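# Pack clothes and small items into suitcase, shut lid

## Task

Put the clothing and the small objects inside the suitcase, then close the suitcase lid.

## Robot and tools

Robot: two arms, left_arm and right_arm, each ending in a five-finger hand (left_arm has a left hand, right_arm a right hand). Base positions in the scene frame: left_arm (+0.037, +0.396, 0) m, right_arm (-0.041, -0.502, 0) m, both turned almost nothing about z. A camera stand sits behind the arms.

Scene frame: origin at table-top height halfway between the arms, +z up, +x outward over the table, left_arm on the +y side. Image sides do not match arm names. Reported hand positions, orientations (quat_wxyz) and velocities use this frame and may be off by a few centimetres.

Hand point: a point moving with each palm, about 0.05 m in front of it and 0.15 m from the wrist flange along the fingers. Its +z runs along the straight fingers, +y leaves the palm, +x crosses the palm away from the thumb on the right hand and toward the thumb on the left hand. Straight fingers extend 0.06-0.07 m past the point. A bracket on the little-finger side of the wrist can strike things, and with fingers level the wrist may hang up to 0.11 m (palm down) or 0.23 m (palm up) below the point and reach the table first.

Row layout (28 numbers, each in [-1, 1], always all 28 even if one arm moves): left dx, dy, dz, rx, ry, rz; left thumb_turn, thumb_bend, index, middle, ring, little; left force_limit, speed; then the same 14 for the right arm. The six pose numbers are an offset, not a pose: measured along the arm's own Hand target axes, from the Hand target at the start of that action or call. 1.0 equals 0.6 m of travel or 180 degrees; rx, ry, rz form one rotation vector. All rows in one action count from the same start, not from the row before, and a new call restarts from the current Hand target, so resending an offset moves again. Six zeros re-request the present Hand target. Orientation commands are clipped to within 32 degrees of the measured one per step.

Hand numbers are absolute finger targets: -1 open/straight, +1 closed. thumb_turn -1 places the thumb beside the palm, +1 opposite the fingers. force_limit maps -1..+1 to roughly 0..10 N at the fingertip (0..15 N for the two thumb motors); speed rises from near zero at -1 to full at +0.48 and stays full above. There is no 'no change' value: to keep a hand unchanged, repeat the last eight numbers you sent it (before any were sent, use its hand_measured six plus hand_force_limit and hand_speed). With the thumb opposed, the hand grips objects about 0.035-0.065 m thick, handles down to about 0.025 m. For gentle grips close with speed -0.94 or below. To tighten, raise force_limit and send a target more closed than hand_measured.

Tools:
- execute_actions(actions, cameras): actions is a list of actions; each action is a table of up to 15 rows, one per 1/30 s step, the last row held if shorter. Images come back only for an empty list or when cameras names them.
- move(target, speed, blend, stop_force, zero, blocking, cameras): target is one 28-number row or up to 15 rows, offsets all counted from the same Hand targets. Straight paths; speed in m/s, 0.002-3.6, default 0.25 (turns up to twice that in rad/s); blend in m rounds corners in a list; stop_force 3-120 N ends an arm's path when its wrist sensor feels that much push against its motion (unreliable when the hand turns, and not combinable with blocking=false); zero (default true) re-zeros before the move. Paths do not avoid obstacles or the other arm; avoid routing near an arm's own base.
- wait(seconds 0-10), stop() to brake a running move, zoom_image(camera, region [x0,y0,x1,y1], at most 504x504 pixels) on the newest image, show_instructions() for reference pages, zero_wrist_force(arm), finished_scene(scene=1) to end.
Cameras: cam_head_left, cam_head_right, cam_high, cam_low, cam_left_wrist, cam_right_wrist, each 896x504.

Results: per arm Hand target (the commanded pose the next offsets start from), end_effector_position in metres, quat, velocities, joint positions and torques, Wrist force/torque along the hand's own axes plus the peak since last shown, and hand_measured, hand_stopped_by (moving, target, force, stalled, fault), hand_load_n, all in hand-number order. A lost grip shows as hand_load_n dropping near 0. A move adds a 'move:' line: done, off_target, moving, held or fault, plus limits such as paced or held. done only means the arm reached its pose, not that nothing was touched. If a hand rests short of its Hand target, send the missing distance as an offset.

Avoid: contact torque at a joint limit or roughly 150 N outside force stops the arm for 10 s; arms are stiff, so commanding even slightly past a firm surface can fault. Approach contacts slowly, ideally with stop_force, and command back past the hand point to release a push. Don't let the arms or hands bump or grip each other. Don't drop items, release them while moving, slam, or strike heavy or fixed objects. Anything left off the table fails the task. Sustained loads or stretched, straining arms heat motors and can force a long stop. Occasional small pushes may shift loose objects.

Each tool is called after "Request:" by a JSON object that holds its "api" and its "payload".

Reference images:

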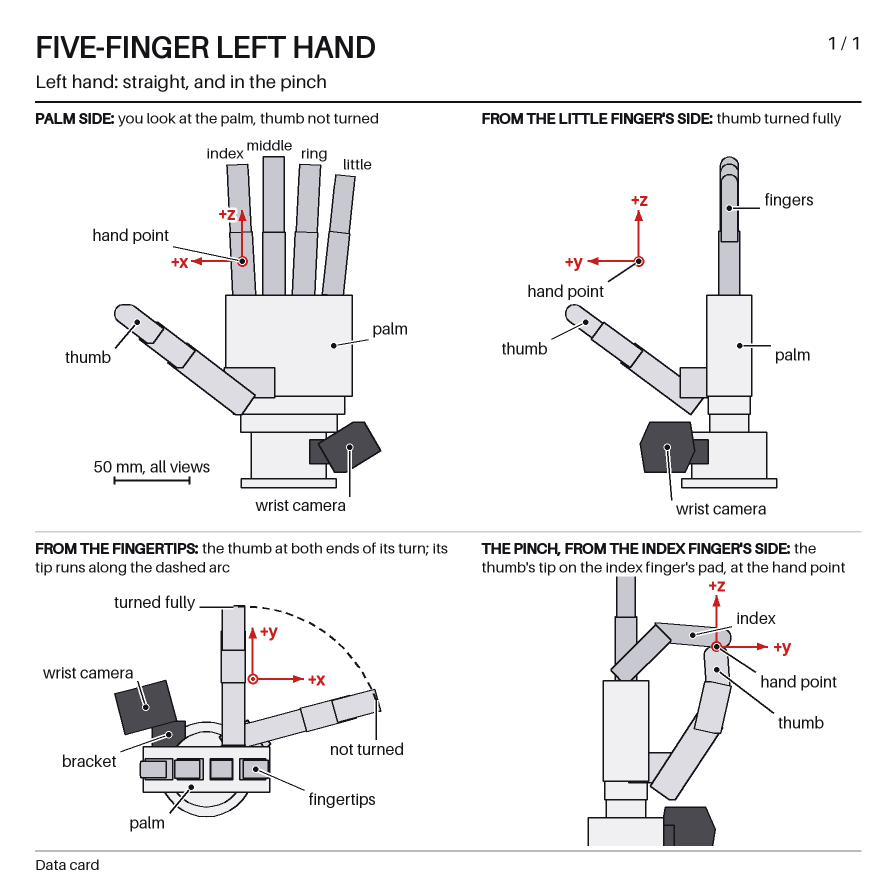

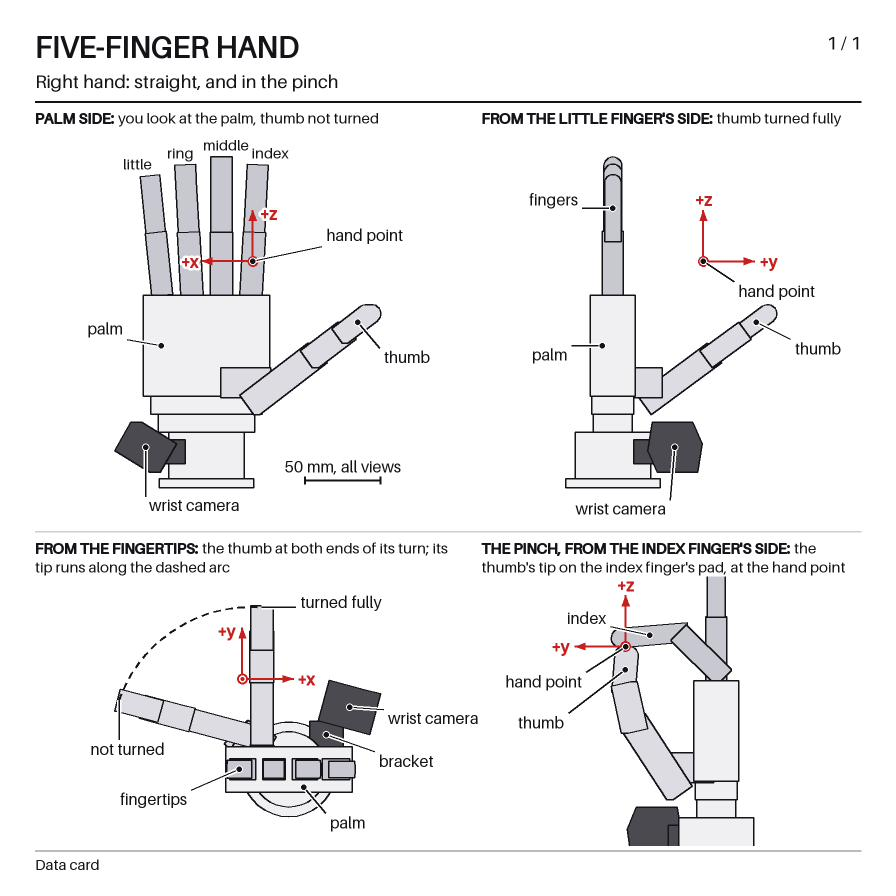

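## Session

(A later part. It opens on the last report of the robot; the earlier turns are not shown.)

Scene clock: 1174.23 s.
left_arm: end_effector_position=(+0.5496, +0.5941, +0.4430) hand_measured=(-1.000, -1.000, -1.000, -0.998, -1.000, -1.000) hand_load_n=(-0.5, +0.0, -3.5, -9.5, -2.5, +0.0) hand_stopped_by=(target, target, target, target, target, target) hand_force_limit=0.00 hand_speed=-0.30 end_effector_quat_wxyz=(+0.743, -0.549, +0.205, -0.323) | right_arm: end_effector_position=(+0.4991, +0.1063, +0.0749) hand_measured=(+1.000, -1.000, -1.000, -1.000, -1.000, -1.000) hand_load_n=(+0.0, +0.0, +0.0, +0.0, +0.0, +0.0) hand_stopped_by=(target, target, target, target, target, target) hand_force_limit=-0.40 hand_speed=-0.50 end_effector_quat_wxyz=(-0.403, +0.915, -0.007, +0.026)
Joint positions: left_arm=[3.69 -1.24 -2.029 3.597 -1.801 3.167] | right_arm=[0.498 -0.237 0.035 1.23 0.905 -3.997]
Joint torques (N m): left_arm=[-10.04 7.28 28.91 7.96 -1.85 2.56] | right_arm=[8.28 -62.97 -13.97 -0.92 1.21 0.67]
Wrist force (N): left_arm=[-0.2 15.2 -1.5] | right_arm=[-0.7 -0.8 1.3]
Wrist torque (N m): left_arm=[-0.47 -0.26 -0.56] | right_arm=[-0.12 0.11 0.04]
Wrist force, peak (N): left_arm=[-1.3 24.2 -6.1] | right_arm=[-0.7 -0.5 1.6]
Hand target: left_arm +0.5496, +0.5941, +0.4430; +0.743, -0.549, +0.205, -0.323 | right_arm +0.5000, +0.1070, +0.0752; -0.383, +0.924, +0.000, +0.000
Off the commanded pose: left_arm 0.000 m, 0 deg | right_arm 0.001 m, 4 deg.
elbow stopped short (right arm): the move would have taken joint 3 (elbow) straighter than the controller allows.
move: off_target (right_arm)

Request:
{"api": "move", "payload": {"target": [0.0265,-0.00795,-0.0254,0.01573,0.00565,0.01463, -1,-1,-1,-1,-1,-1,0.0,-0.3, 0,0,0,0,0,0, 1,-1,-1,-1,-1,-1,-0.4,-0.5], "speed": 0.04}}

Scene clock: 1177.80 s.
left_arm: end_effector_position=(+0.5495, +0.5715, +0.4436) hand_measured=(-1.000, -1.000, -1.000, -0.998, -1.000, -1.000) hand_load_n=(-0.5, +0.0, -6.0, -11.5, -4.0, +0.0) hand_stopped_by=(target, target, target, target, target, target) hand_force_limit=0.00 hand_speed=-0.30 end_effector_quat_wxyz=(+0.762, -0.523, +0.216, -0.315) end_effector_velocity=(+0.000, +0.001, -0.002) end_effector_angular_velocity=(-0.007, +0.003, +0.000) | right_arm: end_effector_position=(+0.4991, +0.1063, +0.0749) hand_measured=(+1.000, -1.000, -1.000, -1.000, -1.000, -1.000) hand_load_n=(+0.0, +0.0, +0.0, +0.0, +0.0, +0.0) hand_stopped_by=(target, target, target, target, target, target) hand_force_limit=-0.40 hand_speed=-0.50 end_effector_quat_wxyz=(-0.403, +0.915, -0.007, +0.026)
Joint positions: left_arm=[3.627 -1.226 -2.07 3.679 -1.84 3.248] | right_arm=[0.498 -0.237 0.035 1.23 0.905 -3.997]
Joint velocities: left_arm=[0.003 -0.002 0.001 -0.007 0.002 -0.006] | right_arm=[within noise]
Joint torques (N m): left_arm=[11.93 18.98 42.57 5.25 3.22 -2.99] | right_arm=[7.84 -62.89 -14.06 -0.91 1.29 0.48]
Wrist force (N): left_arm=[-0.4 23.7 -5.7] | right_arm=[-0.3 -0.7 1.5]
Wrist torque (N m): left_arm=[-0.45 -0.48 -0.75] | right_arm=[-0.14 0.06 0.06]
Wrist force, peak (N): left_arm=[-0.2 24.4 -6.1] | right_arm=[-0.6 -0.8 1.6]
Hand target: left_arm +0.5495, +0.5716, +0.4435; +0.762, -0.523, +0.216, -0.315 | right_arm +0.5000, +0.1070, +0.0752; -0.383, +0.924, +0.000, +0.000
Off the commanded pose: left_arm 0.000 m, 0 deg | right_arm 0.001 m, 4 deg.
elbow stopped short (right arm): the move would have taken joint 3 (elbow) straighter than the controller allows.
move: off_target (right_arm)

Request:
{"api": "move", "payload": {"target": [0,0.0039,-0.0015,0,0,0, -1,-1,-1,-1,-1,-1,0.0,-0.3, 0,0,0,0,0,0, 1,-1,-1,-1,-1,-1,-0.4,-0.5], "speed": 0.02}}

Scene clock: 1179.80 s.
left_arm: end_effector_position=(+0.5495, +0.5716, +0.4410) hand_measured=(-1.000, -1.000, -1.000, -0.998, -1.000, -1.000) hand_load_n=(+0.0, +0.0, -5.0, -10.0, -2.0, -0.5) hand_stopped_by=(target, target, target, target, target, target) hand_force_limit=0.00 hand_speed=-0.30 end_effector_quat_wxyz=(+0.762, -0.523, +0.216, -0.315) | right_arm: end_effector_position=(+0.4991, +0.1063, +0.0749) hand_measured=(+1.000, -1.000, -1.000, -1.000, -1.000, -1.000) hand_load_n=(+0.0, +0.0, +0.0, +0.0, +0.0, -0.5) hand_stopped_by=(target, target, target, target, target, target) hand_force_limit=-0.40 hand_speed=-0.50 end_effector_quat_wxyz=(-0.403, +0.915, -0.007, +0.026)
Joint positions: left_arm=[3.627 -1.227 -2.076 3.686 -1.839 3.248] | right_arm=[0.498 -0.237 0.035 1.23 0.905 -3.997]
Joint torques (N m): left_arm=[11.7 8.14 31.62 8.36 2.38 -2.84] | right_arm=[8.04 -62.67 -14.49 -0.85 1.21 0.46]
Wrist force (N): left_arm=[0.7 19.3 -2.8] | right_arm=[-0.7 -0.4 1.6]
Wrist torque (N m): left_arm=[-0.44 -0.34 -0.54] | right_arm=[-0.10 0.12 0.04]
Wrist force, peak (N): left_arm=[-0.2 24.5 -5.7] | right_arm=[-0.8 -0.6 1.6]
Hand target: left_arm +0.5495, +0.5716, +0.4410; +0.762, -0.523, +0.216, -0.315 | right_arm +0.5000, +0.1070, +0.0752; -0.383, +0.924, +0.000, +0.000
Off the commanded pose: left_arm 0.000 m, 0 deg | right_arm 0.001 m, 4 deg.
elbow stopped short (right arm): the move would have taken joint 3 (elbow) straighter than the controller allows.
move: off_target (right_arm)

Request:
{"api": "move", "payload": {"target": [0.0262,-0.00335,-0.02687,0.01573,0.00565,0.01463, -1,-1,-1,-1,-1,-1,0.0,-0.3, 0,0,0,0,0,0, 1,-1,-1,-1,-1,-1,-0.4,-0.5], "speed": 0.04, "cameras": ["cam_low"]}}

Scene clock: 1182.50 s.
left_arm: end_effector_position=(+0.5495, +0.5493, +0.4371) hand_measured=(-1.000, -1.000, -1.000, -0.998, -1.000, -1.000) hand_load_n=(+0.0, +0.0, -4.5, -9.0, -0.5, +0.0) hand_stopped_by=(target, target, target, target, target, target) hand_force_limit=0.00 hand_speed=-0.30 end_effector_quat_wxyz=(+0.780, -0.496, +0.227, -0.308) | right_arm: end_effector_position=(+0.4991, +0.1063, +0.0749) hand_measured=(+1.000, -1.000, -1.000, -1.000, -1.000, -1.000) hand_load_n=(+0.0, +0.0, +0.0, +0.0, +0.0, +0.0) hand_stopped_by=(target, target, target, target, target, target) hand_force_limit=-0.40 hand_speed=-0.50 end_effector_quat_wxyz=(-0.403, +0.915, -0.007, +0.026)
Joint positions: left_arm=[3.565 -1.221 -2.124 3.783 -1.872 3.334] | right_arm=[0.498 -0.237 0.035 1.23 0.905 -3.997]
Joint torques (N m): left_arm=[11.64 21.59 36.96 3.11 2.3 -2.73] | right_arm=[8.94 -63.25 -14.07 -0.75 1.23 0.24]
Wrist force (N): left_arm=[1.6 15.1 0.4] | right_arm=[-0.7 -0.6 1.2]
Wrist torque (N m): left_arm=[-0.49 -0.07 -0.34] | right_arm=[-0.10 0.12 0.04]
Wrist force, peak (N): left_arm=[0.7 19.1 -2.9] | right_arm=[-0.7 -0.9 1.5]
Hand target: left_arm +0.5495, +0.5493, +0.4371; +0.780, -0.496, +0.227, -0.308 | right_arm +0.5000, +0.1070, +0.0752; -0.383, +0.924, +0.000, +0.000
Off the commanded pose: left_arm 0.000 m, 0 deg | right_arm 0.001 m, 4 deg.
elbow stopped short (right arm): the move would have taken joint 3 (elbow) straighter than the controller allows.
move: off_target (right_arm)
Images, in order (width x height): cam_low 896x504.

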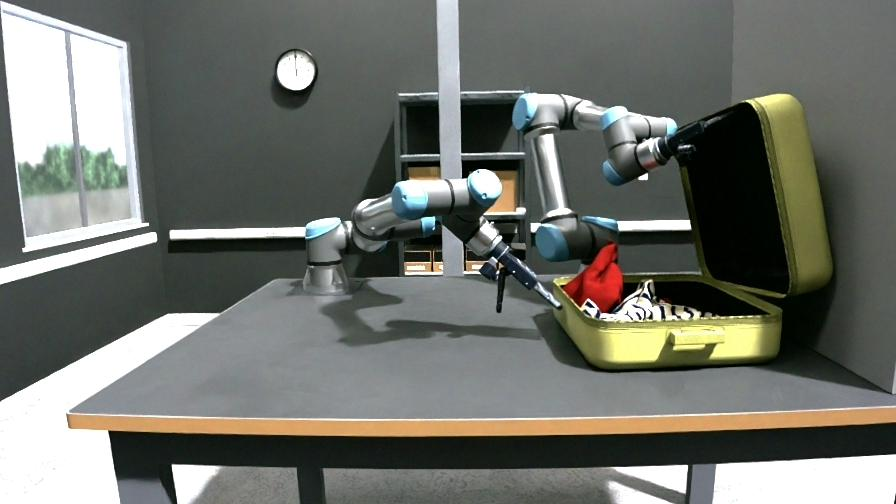

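Request:
{"api": "move", "payload": {"target": [[0,-0.00234,0.00088,0,0,0, -1,-1,-1,-1,-1,-1,0.0,-0.3, 0,0,0,0,0,0, 1,-1,-1,-1,-1,-1,-0.4,-0.5],[0.0261,-0.0101,-0.0241,0.01573,0.00565,0.01463, -1,-1,-1,-1,-1,-1,0.0,-0.3, 0,0,0,0,0,0, 1,-1,-1,-1,-1,-1,-0.4,-0.5]], "speed": 0.04, "cameras": ["cam_low"]}}

Scene clock: 1192.07 s.
left_arm: end_effector_position=(+0.5495, +0.5271, +0.4360) hand_measured=(-1.000, -1.000, -1.000, -0.998, -1.000, -1.000) hand_load_n=(-0.5, +0.0, -5.5, -11.5, -3.5, +0.0) hand_stopped_by=(target, target, target, target, target, target) hand_force_limit=0.00 hand_speed=-0.30 end_effector_quat_wxyz=(+0.797, -0.468, +0.238, -0.300) | right_arm: end_effector_position=(+0.4991, +0.1063, +0.0749) hand_measured=(+1.000, -1.000, -1.000, -1.000, -1.000, -1.000) hand_load_n=(+0.0, +0.0, +0.0, +0.0, +0.0, +0.0) hand_stopped_by=(target, target, target, target, target, target) hand_force_limit=-0.40 hand_speed=-0.50 end_effector_quat_wxyz=(-0.403, +0.915, -0.007, +0.026)
Joint positions: left_arm=[3.504 -1.218 -2.163 3.875 -1.897 3.422] | right_arm=[0.498 -0.237 0.035 1.23 0.905 -3.997]
Joint torques (N m): left_arm=[11.16 9.72 40.37 4.98 3.05 -2.95] | right_arm=[8.68 -63.28 -14.31 -0.97 1.18 -0.05]
Wrist force (N): left_arm=[0.9 23.0 -4.9] | right_arm=[-0.4 -0.6 1.5]
Wrist torque (N m): left_arm=[-0.41 -0.25 -0.58] | right_arm=[-0.13 0.07 0.05]
Wrist force, peak (N): left_arm=[-0.2 24.2 -5.8] | right_arm=[-0.7 -0.8 1.6]
Hand target: left_arm +0.5495, +0.5272, +0.4360; +0.797, -0.468, +0.238, -0.300 | right_arm +0.5000, +0.1070, +0.0752; -0.383, +0.924, +0.000, +0.000
Off the commanded pose: left_arm 0.000 m, 0 deg | right_arm 0.001 m, 4 deg.
elbow stopped short (right arm): the move would have taken joint 3 (elbow) straighter than the controller allows.
move: off_target (right_arm)
Images, in order (width x height): cam_low 896x504.

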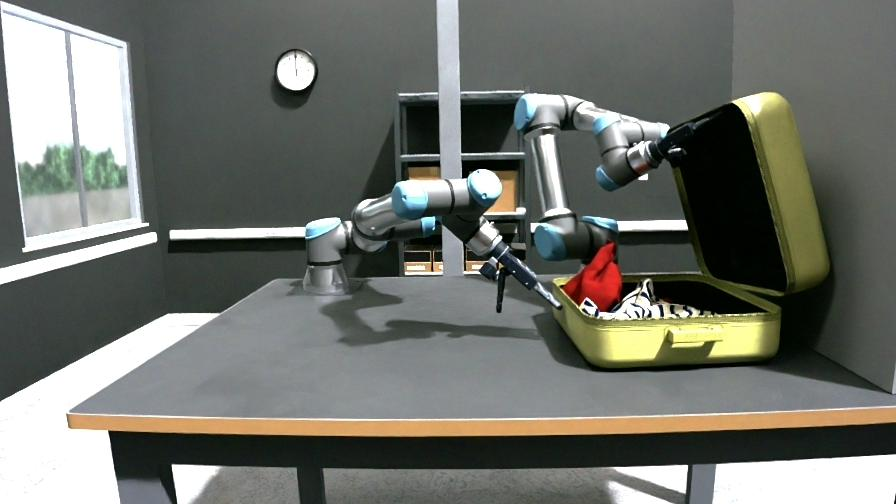

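Request:
{"api": "move", "payload": {"target": [[0.02622,-0.00783,-0.02514,0.01573,0.00565,0.01463, -1,-1,-1,-1,-1,-1,0.0,-0.3, 0,0,0,0,0,0, 1,-1,-1,-1,-1,-1,-0.4,-0.5],[0.0523,-0.0132,-0.0511,0.03147,0.01131,0.02926, -1,-1,-1,-1,-1,-1,0.0,-0.3, 0,0,0,0,0,0, 1,-1,-1,-1,-1,-1,-0.4,-0.5]], "speed": 0.04, "blend": 0.001, "cameras": ["cam_low"]}}

Scene clock: 1196.87 s.
left_arm: end_effector_position=(+0.5495, +0.4836, +0.4261) hand_measured=(-1.000, -1.000, -1.000, -0.998, -1.000, -1.000) hand_load_n=(+0.0, +0.0, -4.5, -12.5, -6.5, -1.5) hand_stopped_by=(target, target, target, target, target, target) hand_force_limit=0.00 hand_speed=-0.30 end_effector_quat_wxyz=(+0.827, -0.412, +0.258, -0.282) | right_arm: end_effector_position=(+0.4991, +0.1063, +0.0749) hand_measured=(+1.000, -1.000, -1.000, -1.000, -1.000, -1.000) hand_load_n=(+0.0, +0.0, +0.0, -6.0, +0.0, +0.0) hand_stopped_by=(target, target, target, target, target, target) hand_force_limit=-0.40 hand_speed=-0.50 end_effector_quat_wxyz=(-0.403, +0.915, -0.007, +0.026)
Joint positions: left_arm=[3.389 -1.236 -2.248 4.083 -1.926 3.606] | right_arm=[0.498 -0.237 0.035 1.23 0.905 -3.997]
Joint torques (N m): left_arm=[8.61 24.64 39.81 5.37 2.03 -2.73] | right_arm=[8.58 -62.78 -14.3 -0.81 -0.35 -0.22]
Wrist force (N): left_arm=[-0.3 27.1 -4.8] | right_arm=[-0.9 4.2 -7.5]
Wrist torque (N m): left_arm=[-0.60 -0.17 -0.93] | right_arm=[0.18 0.20 0.11]
Wrist force, peak (N): left_arm=[0.0 28.2 -5.1] | right_arm=[-1.4 5.3 -9.1]
Hand target: left_arm +0.5495, +0.4837, +0.4262; +0.827, -0.412, +0.258, -0.282 | right_arm +0.5000, +0.1070, +0.0752; -0.383, +0.924, +0.000, +0.000
Off the commanded pose: left_arm 0.000 m, 0 deg | right_arm 0.001 m, 4 deg.
elbow stopped short (right arm): the move would have taken joint 3 (elbow) straighter than the controller allows.
move: off_target (right_arm)
Images, in order (width x height): cam_low 896x504.

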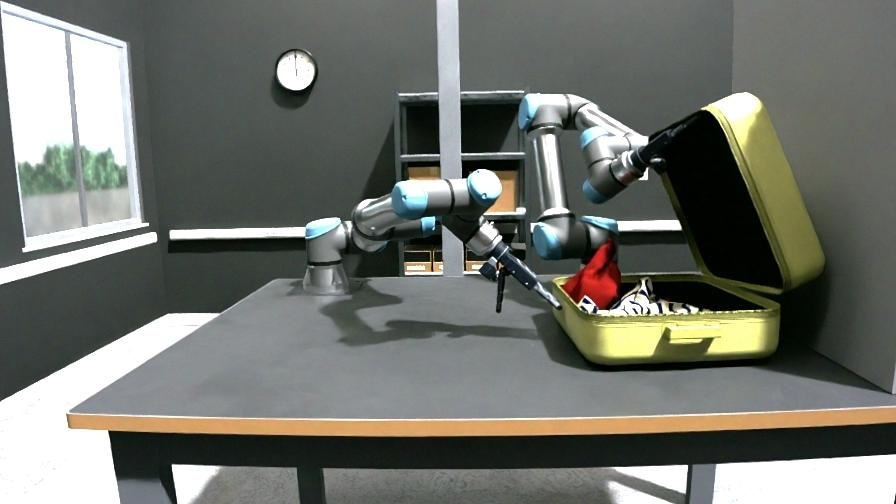

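Request:
{"api": "move", "payload": {"target": [[0,0.0031,-0.0012,0,0,0, -1,-1,-1,-1,-1,-1,0.0,-0.3, 0,0,0,0,0,0, 1,-1,-1,-1,-1,-1,-0.4,-0.5],[0.0262,-0.0047,-0.0263,0.01573,0.00565,0.01463, -1,-1,-1,-1,-1,-1,0.0,-0.3, 0,0,0,0,0,0, 1,-1,-1,-1,-1,-1,-0.4,-0.5],[0.0523,-0.0101,-0.0523,0.03147,0.01131,0.02926, -1,-1,-1,-1,-1,-1,0.0,-0.3, 0,0,0,0,0,0, 1,-1,-1,-1,-1,-1,-0.4,-0.5]], "speed": 0.04, "blend": 0.001, "cameras": ["cam_low", "cam_high"]}}

Scene clock: 1203.17 s.
left_arm: end_effector_position=(+0.5495, +0.4424, +0.4084) hand_measured=(-1.000, -1.000, -1.000, -0.998, -1.000, -1.000) hand_load_n=(+0.0, +0.0, -3.5, -12.5, -8.0, -3.0) hand_stopped_by=(target, target, target, target, target, target) hand_force_limit=0.00 hand_speed=-0.30 end_effector_quat_wxyz=(+0.854, -0.353, +0.277, -0.264) end_effector_velocity=(+0.000, +0.001, -0.002) end_effector_angular_velocity=(-0.003, +0.005, +0.001) | right_arm: end_effector_position=(+0.4991, +0.1063, +0.0749) hand_measured=(+1.000, -1.000, -1.000, -1.000, -1.000, -1.000) hand_load_n=(+0.0, -0.5, +0.0, -7.0, +0.0, +0.0) hand_stopped_by=(target, target, target, target, target, target) hand_force_limit=-0.40 hand_speed=-0.50 end_effector_quat_wxyz=(-0.403, +0.915, -0.007, +0.026)
Joint positions: left_arm=[3.291 -1.289 -2.333 4.311 -1.922 3.785] | right_arm=[0.498 -0.237 0.035 1.23 0.905 -3.997]
Joint velocities: left_arm=[0.002 0 -0.001 -0.005 0 -0.003] | right_arm=[within noise]
Joint torques (N m): left_arm=[8.35 35.61 38.87 5.5 2.62 -2.45] | right_arm=[8.03 -50.8 -14.42 -0.71 0.55 -0.59]
Wrist force (N): left_arm=[8.7 27.5 4.8] | right_arm=[-2.9 5.3 -7.7]
Wrist torque (N m): left_arm=[-1.26 0.50 -0.55] | right_arm=[0.16 0.11 0.00]
Wrist force, peak (N): left_arm=[9.3 29.8 3.4] | right_arm=[-3.9 6.1 -10.3]
Hand target: left_arm +0.5494, +0.4426, +0.4085; +0.854, -0.353, +0.277, -0.264 | right_arm +0.5000, +0.1070, +0.0752; -0.383, +0.924, +0.000, +0.000
Off the commanded pose: left_arm 0.000 m, 0 deg | right_arm 0.001 m, 4 deg.
elbow stopped short (right arm): the move would have taken joint 3 (elbow) straighter than the controller allows.
move: off_target (right_arm)
Images, in order (width x height): cam_high 896x504, cam_low 896x504.

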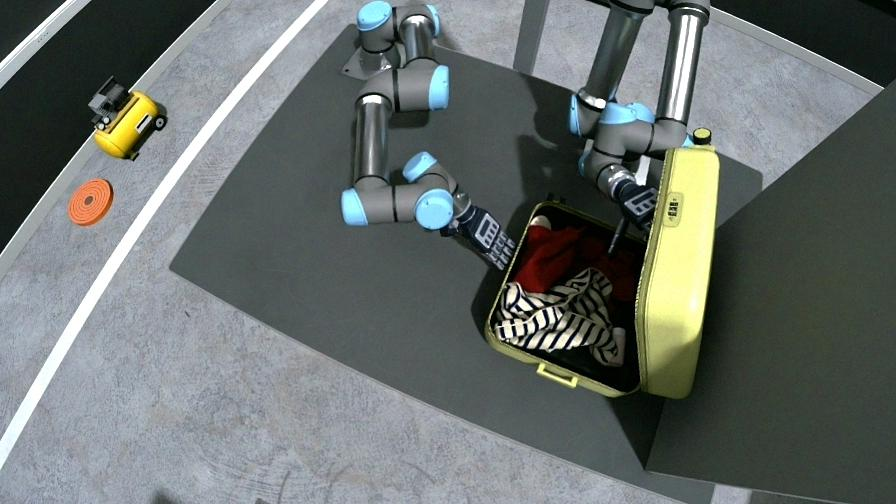

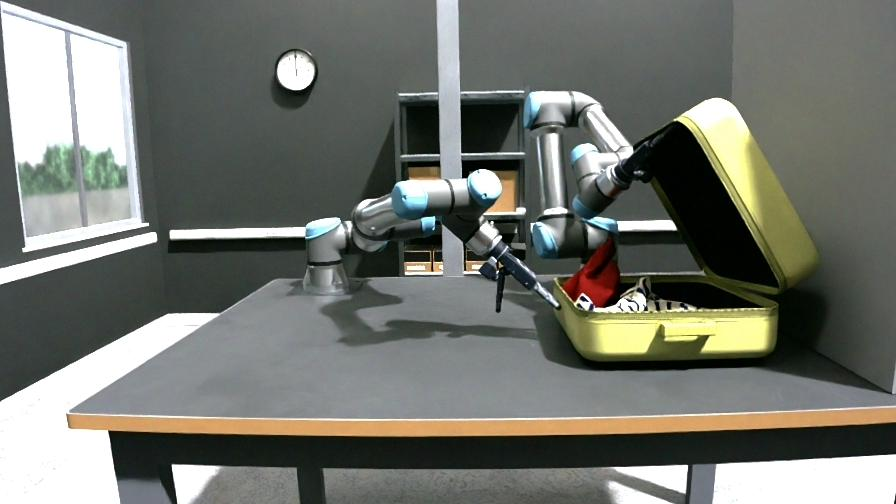

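Request:
{"api": "execute_actions", "payload": {"actions": [], "cameras": ["cam_left_wrist", "cam_right_wrist", "cam_head_left", "cam_head_right"]}}

Scene clock: 1206.77 s.
left_arm: end_effector_position=(+0.5494, +0.4426, +0.4085) hand_measured=(-1.000, -1.000, -1.000, -0.998, -1.000, -1.000) hand_load_n=(+0.0, +0.0, -3.0, -12.5, -8.0, -3.0) hand_stopped_by=(target, target, target, target, target, target) hand_force_limit=0.00 hand_speed=-0.30 end_effector_quat_wxyz=(+0.854, -0.353, +0.277, -0.264) | right_arm: end_effector_position=(+0.4991, +0.1063, +0.0749) hand_measured=(+1.000, -1.000, -1.000, -1.000, -1.000, -1.000) hand_load_n=(+0.0, +0.0, +0.0, -7.5, +0.0, +0.0) hand_stopped_by=(target, target, target, target, target, target) hand_force_limit=-0.40 hand_speed=-0.50 end_effector_quat_wxyz=(-0.403, +0.915, -0.007, +0.026)
Joint positions: left_arm=[3.291 -1.288 -2.332 4.311 -1.922 3.785] | right_arm=[0.498 -0.237 0.035 1.23 0.905 -3.997]
Joint velocities: within noise
Joint torques (N m): left_arm=[8.61 35.69 38.61 6.88 0.12 -2.48] | right_arm=[8.27 -48.54 -14.3 -0.57 -3.76 -0.95]
Wrist force (N): left_arm=[9.2 28.1 4.1] | right_arm=[-2.9 5.9 -7.1]
Wrist torque (N m): left_arm=[-1.25 0.50 -0.55] | right_arm=[0.15 0.11 0.00]
Wrist force, peak (N): left_arm=[9.2 28.3 3.9] | right_arm=[-3.1 6.2 -7.3]
Hand target: left_arm +0.5494, +0.4426, +0.4085; +0.854, -0.353, +0.277, -0.264 | right_arm +0.5000, +0.1070, +0.0752; -0.383, +0.924, +0.000, +0.000
Off the commanded pose: left_arm 0.000 m, 0 deg | right_arm 0.001 m, 4 deg.
Images, in order (width x height): cam_head_left 896x504, cam_head_right 896x504, cam_left_wrist 896x504, cam_right_wrist 896x504.

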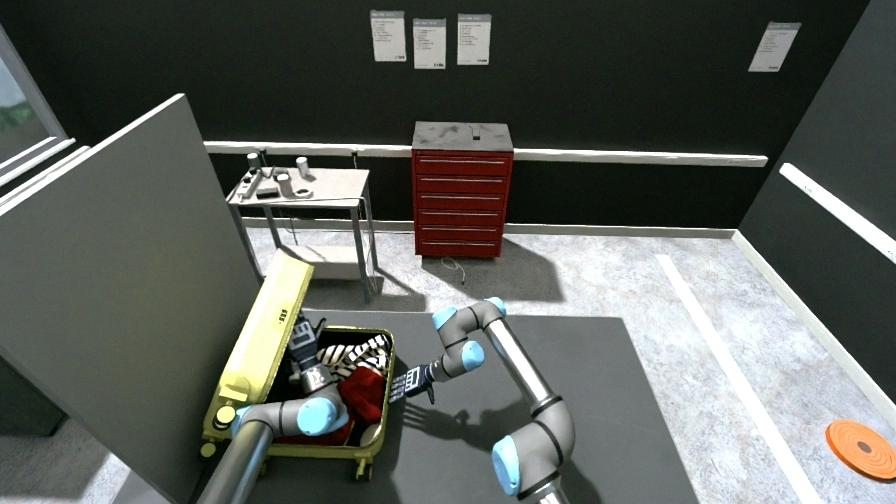

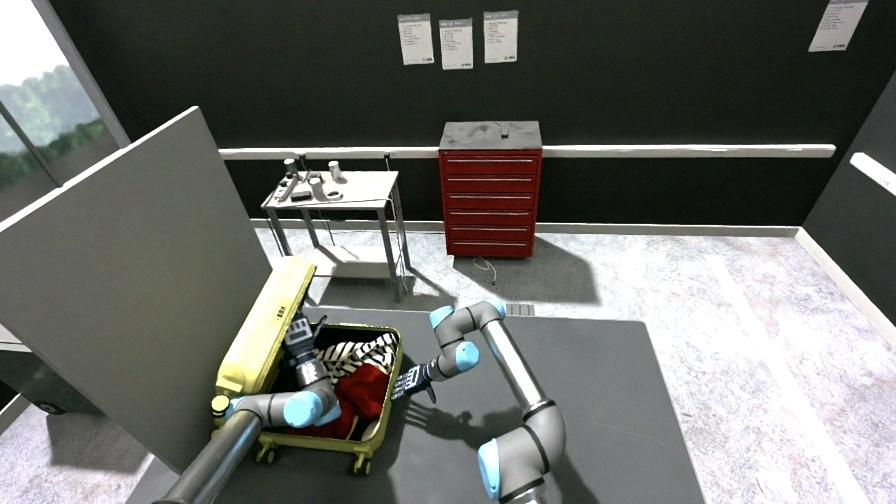

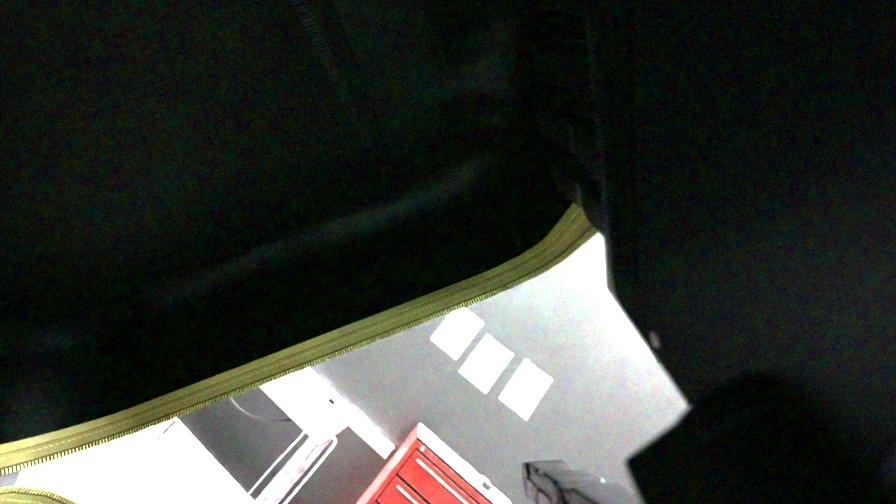

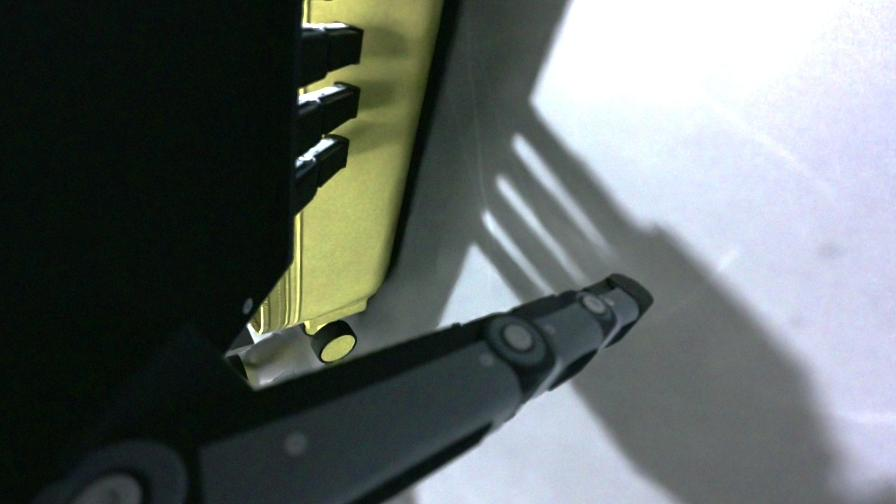

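Request:
{"api": "move", "payload": {"target": [[-0.0521,0.0227,0.0472,-0.03147,-0.01131,-0.02926, -1,-1,-1,-1,-1,-1,0.0,-0.3, 0,0,0,0,0,0, 1,-1,-1,-1,-1,-1,-0.4,-0.5],[-0.1033,0.0546,0.0898,-0.06293,-0.02261,-0.05852, -1,-1,-1,-1,-1,-1,0.0,-0.3, 0,0,0,0,0,0, 1,-1,-1,-1,-1,-1,-0.4,-0.5],[-0.1525,0.0951,0.127,-0.0944,-0.03392,-0.08779, -1,-1,-1,-1,-1,-1,0.0,-0.3, 0,0,0,0,0,0, 1,-1,-1,-1,-1,-1,-0.4,-0.5]], "speed": 0.06, "blend": 0.002, "cameras": ["cam_low", "cam_high"]}}

Scene clock: 1238.07 s.
left_arm: end_effector_position=(+0.5496, +0.5714, +0.4375) hand_measured=(-1.000, -1.000, -1.000, -1.000, -1.000, -1.000) hand_load_n=(+0.0, +0.0, +0.0, -3.0, -1.0, +0.0) hand_stopped_by=(target, target, target, target, target, target) hand_force_limit=0.00 hand_speed=-0.30 end_effector_quat_wxyz=(+0.762, -0.523, +0.217, -0.315) | right_arm: end_effector_position=(+0.4991, +0.1063, +0.0749) hand_measured=(+1.000, -1.000, -1.000, -1.000, -1.000, -1.000) hand_load_n=(+0.0, +0.0, +0.0, -1.5, +0.0, +0.0) hand_stopped_by=(target, target, target, target, target, target) hand_force_limit=-0.40 hand_speed=-0.50 end_effector_quat_wxyz=(-0.403, +0.915, -0.007, +0.026)
Joint positions: left_arm=[3.626 -1.229 -2.084 3.695 -1.84 3.249] | right_arm=[0.498 -0.237 0.035 1.23 0.905 -3.997]
Joint torques (N m): left_arm=[-11.61 17.19 17.93 6.49 -1.49 2.59] | right_arm=[7.06 -63.46 -14.34 -0.51 -2.81 -1.16]
Wrist force (N): left_arm=[-1.5 5.1 -0.2] | right_arm=[-0.5 1.0 -0.7]
Wrist torque (N m): left_arm=[-0.16 -0.30 -0.46] | right_arm=[-0.04 0.16 0.07]
Wrist force, peak (N): left_arm=[9.2 28.4 3.9] | right_arm=[-3.1 6.2 -7.2]
Hand target: left_arm +0.5495, +0.5714, +0.4376; +0.762, -0.523, +0.216, -0.315 | right_arm +0.5000, +0.1070, +0.0752; -0.383, +0.924, +0.000, +0.000
Off the commanded pose: left_arm 0.000 m, 0 deg | right_arm 0.001 m, 4 deg.
elbow stopped short (right arm): the move would have taken joint 3 (elbow) straighter than the controller allows.
move: off_target (right_arm)
Images, in order (width x height): cam_high 896x504, cam_low 896x504.

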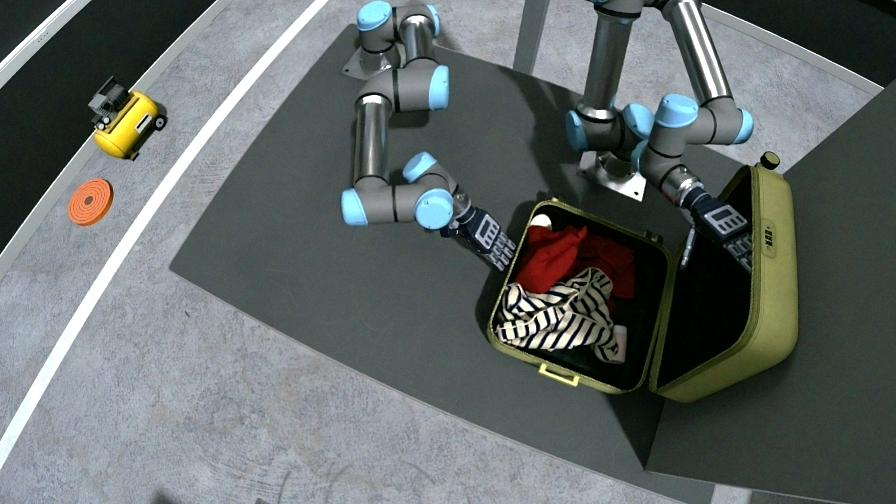

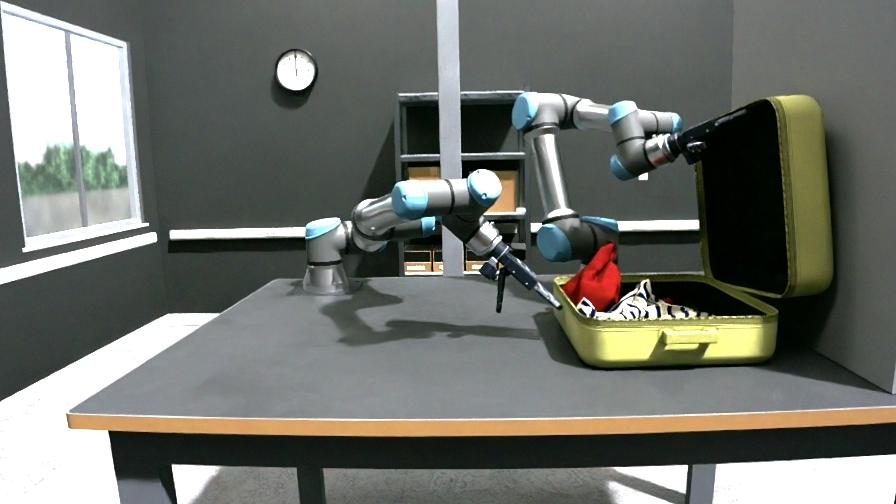

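Request:
{"api": "move", "payload": {"target": [[0.0353,0.0337,-0.051,0,0,0, -1,-1,-1,-1,-1,-1,0.0,-0.3, 0,0,0,0,0,0, 1,-1,-1,-1,-1,-1,-0.4,-0.5],[-0.0922,-0.0007,-0.1523,-0.0315,-0.0113,-0.0293, -1,-1,-1,-1,-1,-1,0.0,-0.3, 0,0,0,0,0,0, 1,-1,-1,-1,-1,-1,-0.4,-0.5]], "speed": [0.03, 0.12], "blend": 0.005, "cameras": ["cam_low", "cam_high", "cam_right_wrist", "cam_head_left"]}}

Scene clock: 1242.93 s.
left_arm: end_effector_position=(+0.4500, +0.5501, +0.4051) hand_measured=(-1.000, -1.000, -1.000, -1.000, -1.000, -1.000) hand_load_n=(+0.0, +0.0, +0.0, +0.0, -0.5, +0.0) hand_stopped_by=(target, target, target, target, target, target) hand_force_limit=0.00 hand_speed=-0.30 end_effector_quat_wxyz=(+0.724, -0.575, +0.194, -0.330) | right_arm: end_effector_position=(+0.4991, +0.1063, +0.0749) hand_measured=(+1.000, -1.000, -1.000, -1.000, -1.000, -1.000) hand_load_n=(+0.0, +0.0, +0.0, -2.0, +0.0, +0.0) hand_stopped_by=(target, target, target, target, target, target) hand_force_limit=-0.40 hand_speed=-0.50 end_effector_quat_wxyz=(-0.403, +0.915, -0.007, +0.026)
Joint positions: left_arm=[3.776 -0.928 -2.247 3.446 -1.736 3.086] | right_arm=[0.498 -0.237 0.035 1.23 0.905 -3.997]
Joint torques (N m): left_arm=[4.27 6.13 28.24 0.03 0.19 1.01] | right_arm=[7.3 -60.41 -15.06 -0.69 -1.22 -1.16]
Wrist force (N): left_arm=[-0.3 -0.1 0.2] | right_arm=[-1.7 0.2 -0.6]
Wrist torque (N m): left_arm=[-0.07 -0.22 -0.22] | right_arm=[-0.08 0.05 0.00]
Wrist force, peak (N): left_arm=[-0.7 6.5 0.0] | right_arm=[-2.0 1.6 0.0]
Hand target: left_arm +0.4500, +0.5500, +0.4051; +0.724, -0.575, +0.194, -0.330 | right_arm +0.5000, +0.1070, +0.0752; -0.383, +0.924, +0.000, +0.000
Off the commanded pose: left_arm 0.000 m, 0 deg | right_arm 0.001 m, 4 deg.
elbow stopped short (right arm): the move would have taken joint 3 (elbow) straighter than the controller allows.
move: off_target (right_arm)
Images, in order (width x height): cam_head_left 896x504, cam_high 896x504, cam_low 896x504, cam_right_wrist 896x504.

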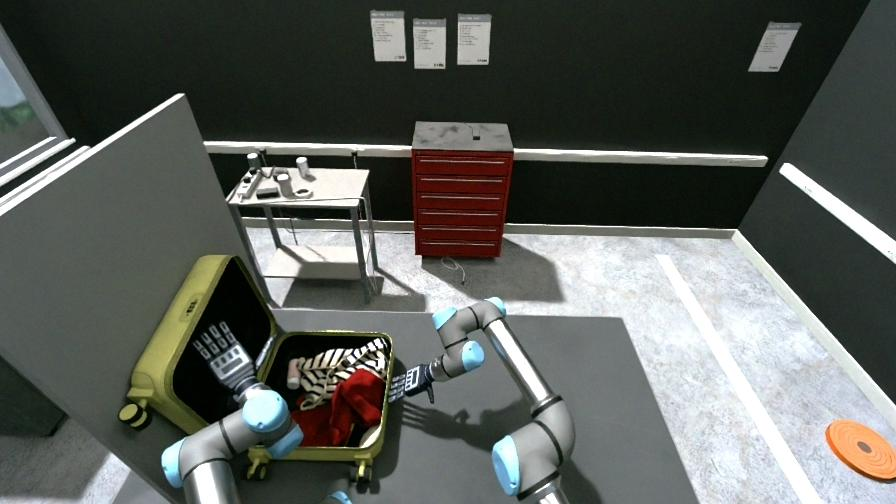

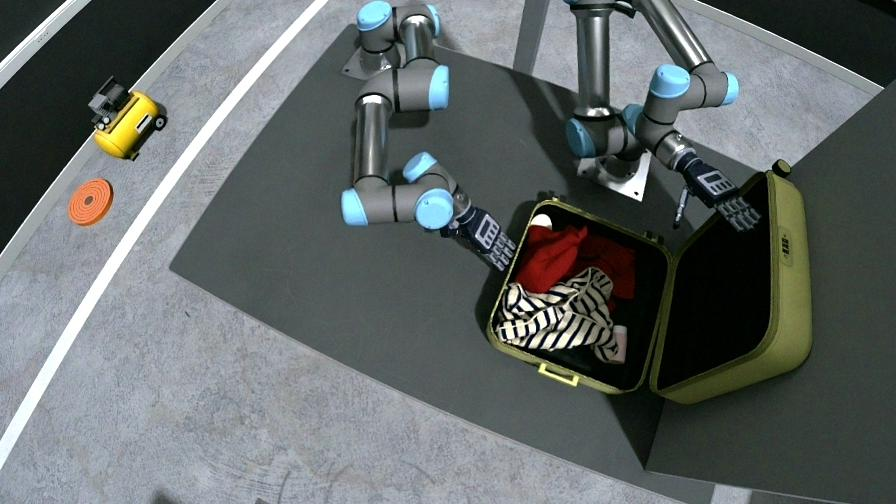

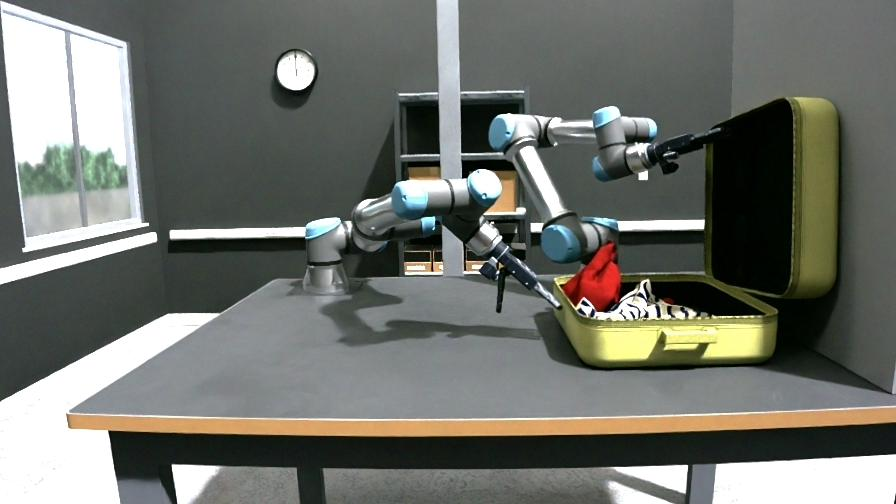

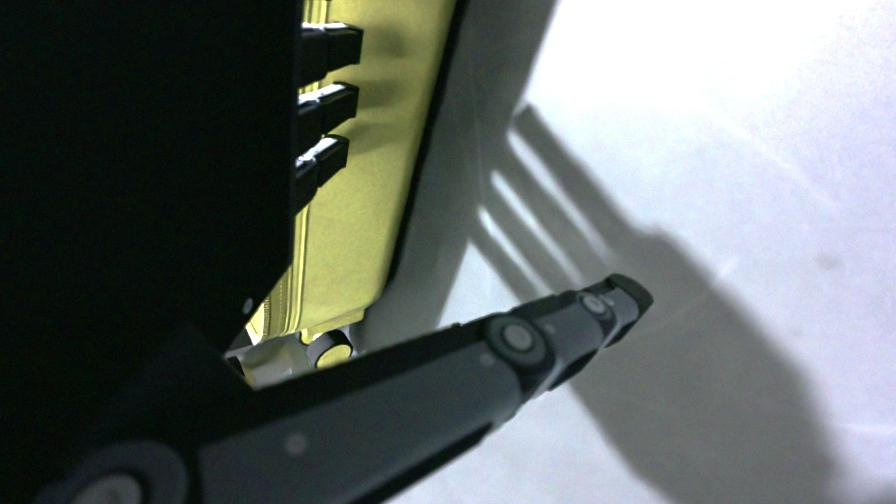

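Request:
{"api": "move", "payload": {"target": [[-0.0798,-0.0015,0.0865,0,0,0, -1,-1,-1,-1,-1,-1,0.0,-0.3, 0,0,0,0,0,0, 1,-1,-1,-1,-1,-1,-0.4,-0.5],[-0.0742,-0.0573,0.102,0,0,0, -1,-1,-1,-1,-1,-1,0.0,-0.3, 0,0,0,0,0,0, 1,-1,-1,-1,-1,-1,-0.4,-0.5]], "speed": [0.06, 0.02], "stop_force": 6, "cameras": ["cam_high"]}}

Scene clock: 1247.73 s.
left_arm: end_effector_position=(+0.4501, +0.6200, +0.4294) hand_measured=(-1.000, -1.000, -1.000, -0.998, -1.000, -1.000) hand_load_n=(+0.0, +0.0, +0.0, -5.0, -0.5, +0.0) hand_stopped_by=(target, target, target, target, target, target) hand_force_limit=0.00 hand_speed=-0.30 end_effector_quat_wxyz=(+0.724, -0.575, +0.194, -0.330) | right_arm: end_effector_position=(+0.4991, +0.1063, +0.0749) hand_measured=(+1.000, -1.000, -1.000, -1.000, -1.000, -1.000) hand_load_n=(+0.0, +0.0, +0.0, -2.0, +0.0, +0.0) hand_stopped_by=(target, target, target, target, target, target) hand_force_limit=-0.40 hand_speed=-0.50 end_effector_quat_wxyz=(-0.403, +0.915, -0.007, +0.026)
Joint positions: left_arm=[4.066 -0.961 -2.172 3.403 -1.456 3.008] | right_arm=[0.498 -0.237 0.035 1.23 0.905 -3.997]
Joint torques (N m): left_arm=[2.4 6.79 29.14 1.26 1.24 2.27] | right_arm=[7.92 -57.31 -15.29 -0.7 0.42 -1.42]
Wrist force (N): left_arm=[-0.7 6.6 -0.4] | right_arm=[-1.7 0.9 -0.1]
Wrist torque (N m): left_arm=[-0.18 -0.14 -0.38] | right_arm=[-0.10 0.05 0.00]
Wrist force, peak (N): left_arm=[-1.4 12.2 -4.8] | right_arm=[-1.8 1.8 0.5]
Hand target: left_arm +0.4501, +0.6200, +0.4294; +0.724, -0.575, +0.194, -0.330 (not the last commanded pose) | right_arm +0.5000, +0.1070, +0.0752; -0.383, +0.924, +0.000, +0.000
Off the commanded pose: left_arm 0.020 m, 0 deg | right_arm 0.001 m, 4 deg.
elbow stopped short (right arm): the move would have taken joint 3 (elbow) straighter than the controller allows.
move: contact (left_arm), off_target (right_arm); path passed 1 of 2 targets
Images, in order (width x height): cam_high 896x504.

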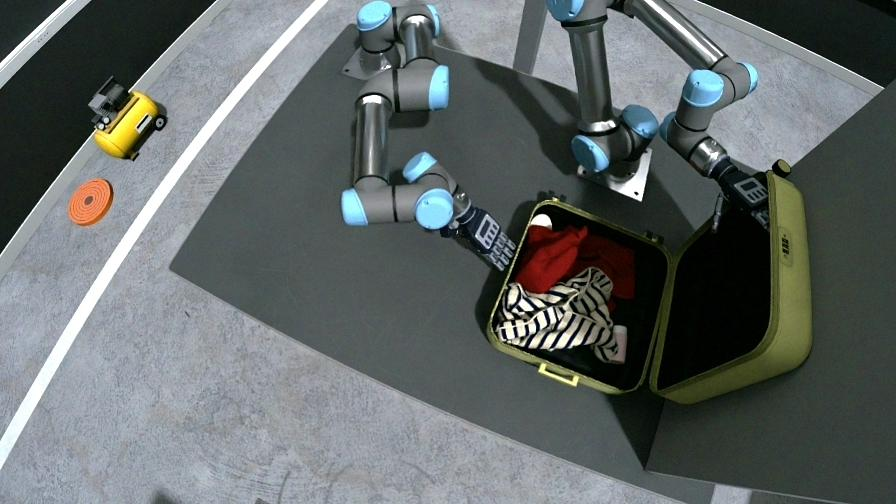

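Request:
{"api": "move", "payload": {"target": [[0.0003,-0.0032,0.0009,0,0,0, -1,-1,-1,-1,-1,-1,0.0,-0.3, 0,0,0,0,0,0, 1,-1,-1,-1,-1,-1,-0.4,-0.5],[0.0261,-0.0114,-0.0236,0.01573,0.00565,0.01463, -1,-1,-1,-1,-1,-1,0.0,-0.3, 0,0,0,0,0,0, 1,-1,-1,-1,-1,-1,-0.4,-0.5]], "speed": 0.03, "cameras": ["cam_low"]}}

Scene clock: 1252.63 s.
left_arm: end_effector_position=(+0.4501, +0.5981, +0.4339) hand_measured=(-1.000, -1.000, -1.000, -0.998, -1.000, -1.000) hand_load_n=(+0.0, +0.0, -4.5, -11.5, -5.5, -1.5) hand_stopped_by=(target, target, target, target, target, target) hand_force_limit=0.00 hand_speed=-0.30 end_effector_quat_wxyz=(+0.743, -0.549, +0.205, -0.323) end_effector_velocity=(+0.001, -0.001, +0.001) end_effector_angular_velocity=(-0.002, -0.003, -0.005) | right_arm: end_effector_position=(+0.4991, +0.1063, +0.0749) hand_measured=(+1.000, -1.000, -1.000, -1.000, -1.000, -1.000) hand_load_n=(+0.0, +0.0, +0.0, +0.0, +0.0, +0.0) hand_stopped_by=(target, target, target, target, target, target) hand_force_limit=-0.40 hand_speed=-0.50 end_effector_quat_wxyz=(-0.403, +0.915, -0.007, +0.026)
Joint positions: left_arm=[3.991 -0.929 -2.205 3.454 -1.515 3.072] | right_arm=[0.498 -0.237 0.035 1.23 0.905 -3.997]
Joint velocities: left_arm=[0.001 0 0 0 0.004 -0.006] | right_arm=[within noise]
Joint torques (N m): left_arm=[13 -3.91 43.08 5.98 1.51 -2.55] | right_arm=[8.07 -54.65 -15.25 -0.64 1.34 -1.52]
Wrist force (N): left_arm=[-0.2 25.1 -6.8] | right_arm=[-0.6 -0.5 1.4]
Wrist torque (N m): left_arm=[-0.46 -0.52 -0.97] | right_arm=[-0.10 0.10 0.05]
Wrist force, peak (N): left_arm=[-0.6 25.2 -6.2] | right_arm=[-1.7 1.9 0.4]
Hand target: left_arm +0.4501, +0.5982, +0.4338; +0.743, -0.549, +0.205, -0.323 | right_arm +0.5000, +0.1070, +0.0752; -0.383, +0.924, +0.000, +0.000
Off the commanded pose: left_arm 0.000 m, 0 deg | right_arm 0.001 m, 4 deg.
elbow stopped short (right arm): the move would have taken joint 3 (elbow) straighter than the controller allows.
move: off_target (right_arm)
Images, in order (width x height): cam_low 896x504.

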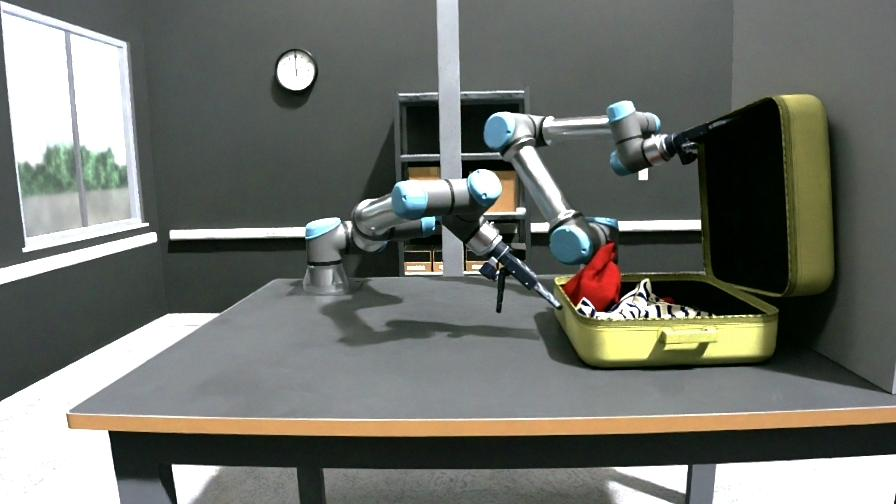

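Request:
{"api": "move", "payload": {"target": [[0.0258,-0.0066,-0.0251,0.01573,0.00565,0.01463, -1,-1,-1,-1,-1,-1,0.0,-0.3, 0,0,0,0,0,0, 1,-1,-1,-1,-1,-1,-0.4,-0.5],[0.0514,-0.0108,-0.051,0.03147,0.01131,0.02926, -1,-1,-1,-1,-1,-1,0.0,-0.3, 0,0,0,0,0,0, 1,-1,-1,-1,-1,-1,-0.4,-0.5],[0.0768,-0.0134,-0.0774,0.0472,0.01696,0.04389, -1,-1,-1,-1,-1,-1,0.0,-0.3, 0,0,0,0,0,0, 1,-1,-1,-1,-1,-1,-0.4,-0.5]], "speed": 0.05, "blend": 0.001, "cameras": ["cam_low", "cam_high"]}}

Scene clock: 1256.90 s.
left_arm: end_effector_position=(+0.4500, +0.5324, +0.4293) hand_measured=(-1.000, -1.000, -1.000, -0.998, -1.000, -1.000) hand_load_n=(+0.0, +0.0, -3.5, -12.0, -5.0, -1.5) hand_stopped_by=(target, target, target, target, target, target) hand_force_limit=0.00 hand_speed=-0.30 end_effector_quat_wxyz=(+0.797, -0.468, +0.238, -0.300) | right_arm: end_effector_position=(+0.4991, +0.1063, +0.0749) hand_measured=(+1.000, -1.000, -1.000, -1.000, -1.000, -1.000) hand_load_n=(+0.0, +0.0, +0.0, -3.0, +0.0, +0.0) hand_stopped_by=(target, target, target, target, target, target) hand_force_limit=-0.40 hand_speed=-0.50 end_effector_quat_wxyz=(-0.403, +0.915, -0.007, +0.026)
Joint positions: left_arm=[3.735 -0.877 -2.333 3.679 -1.692 3.313] | right_arm=[0.498 -0.237 0.035 1.23 0.905 -3.997]
Joint torques (N m): left_arm=[11.55 -6.02 43.62 5.6 3.4 -2.65] | right_arm=[6.35 -52.12 -15.11 -0.51 0.93 -1.79]
Wrist force (N): left_arm=[-0.7 23.3 -7.1] | right_arm=[-0.3 0.9 -3.1]
Wrist torque (N m): left_arm=[-0.28 -0.44 -0.94] | right_arm=[0.00 0.19 0.10]
Wrist force, peak (N): left_arm=[0.4 25.3 -7.6] | right_arm=[-0.2 1.9 -3.2]
Hand target: left_arm +0.4500, +0.5324, +0.4291; +0.796, -0.468, +0.238, -0.300 | right_arm +0.5000, +0.1070, +0.0752; -0.383, +0.924, +0.000, +0.000
Off the commanded pose: left_arm 0.000 m, 0 deg | right_arm 0.001 m, 4 deg.
elbow stopped short (right arm): the move would have taken joint 3 (elbow) straighter than the controller allows.
move: off_target (right_arm)
Images, in order (width x height): cam_high 896x504, cam_low 896x504.

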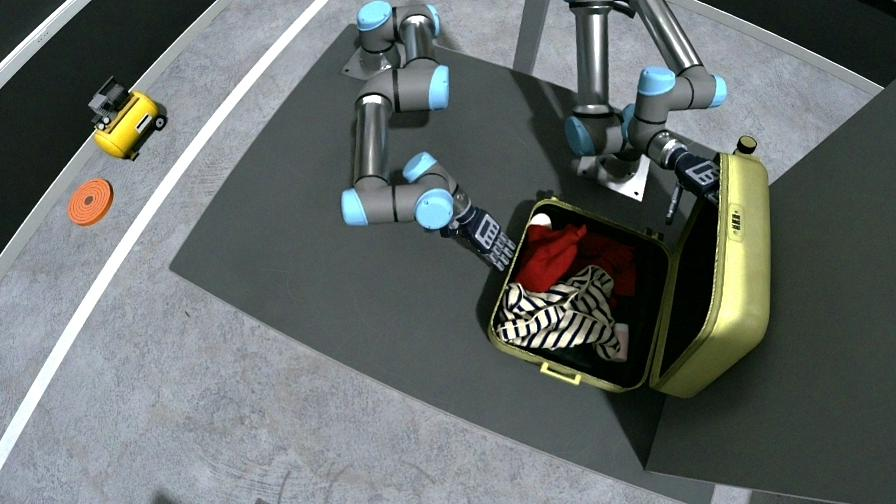

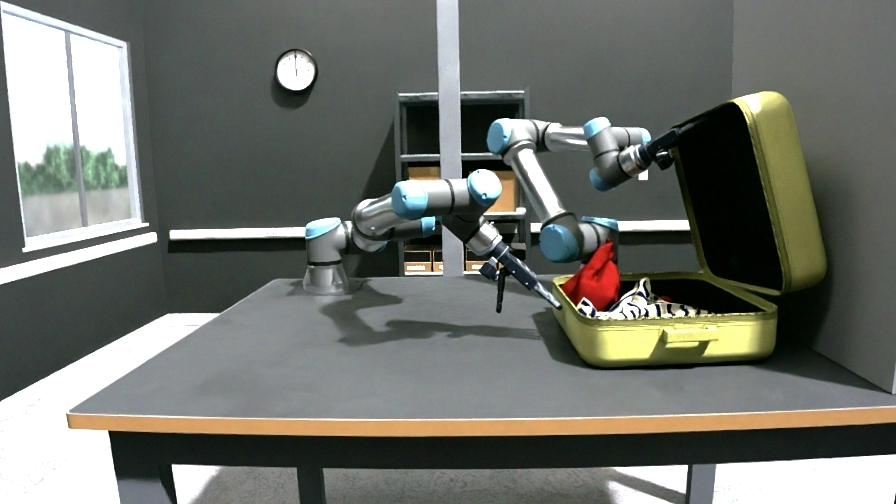

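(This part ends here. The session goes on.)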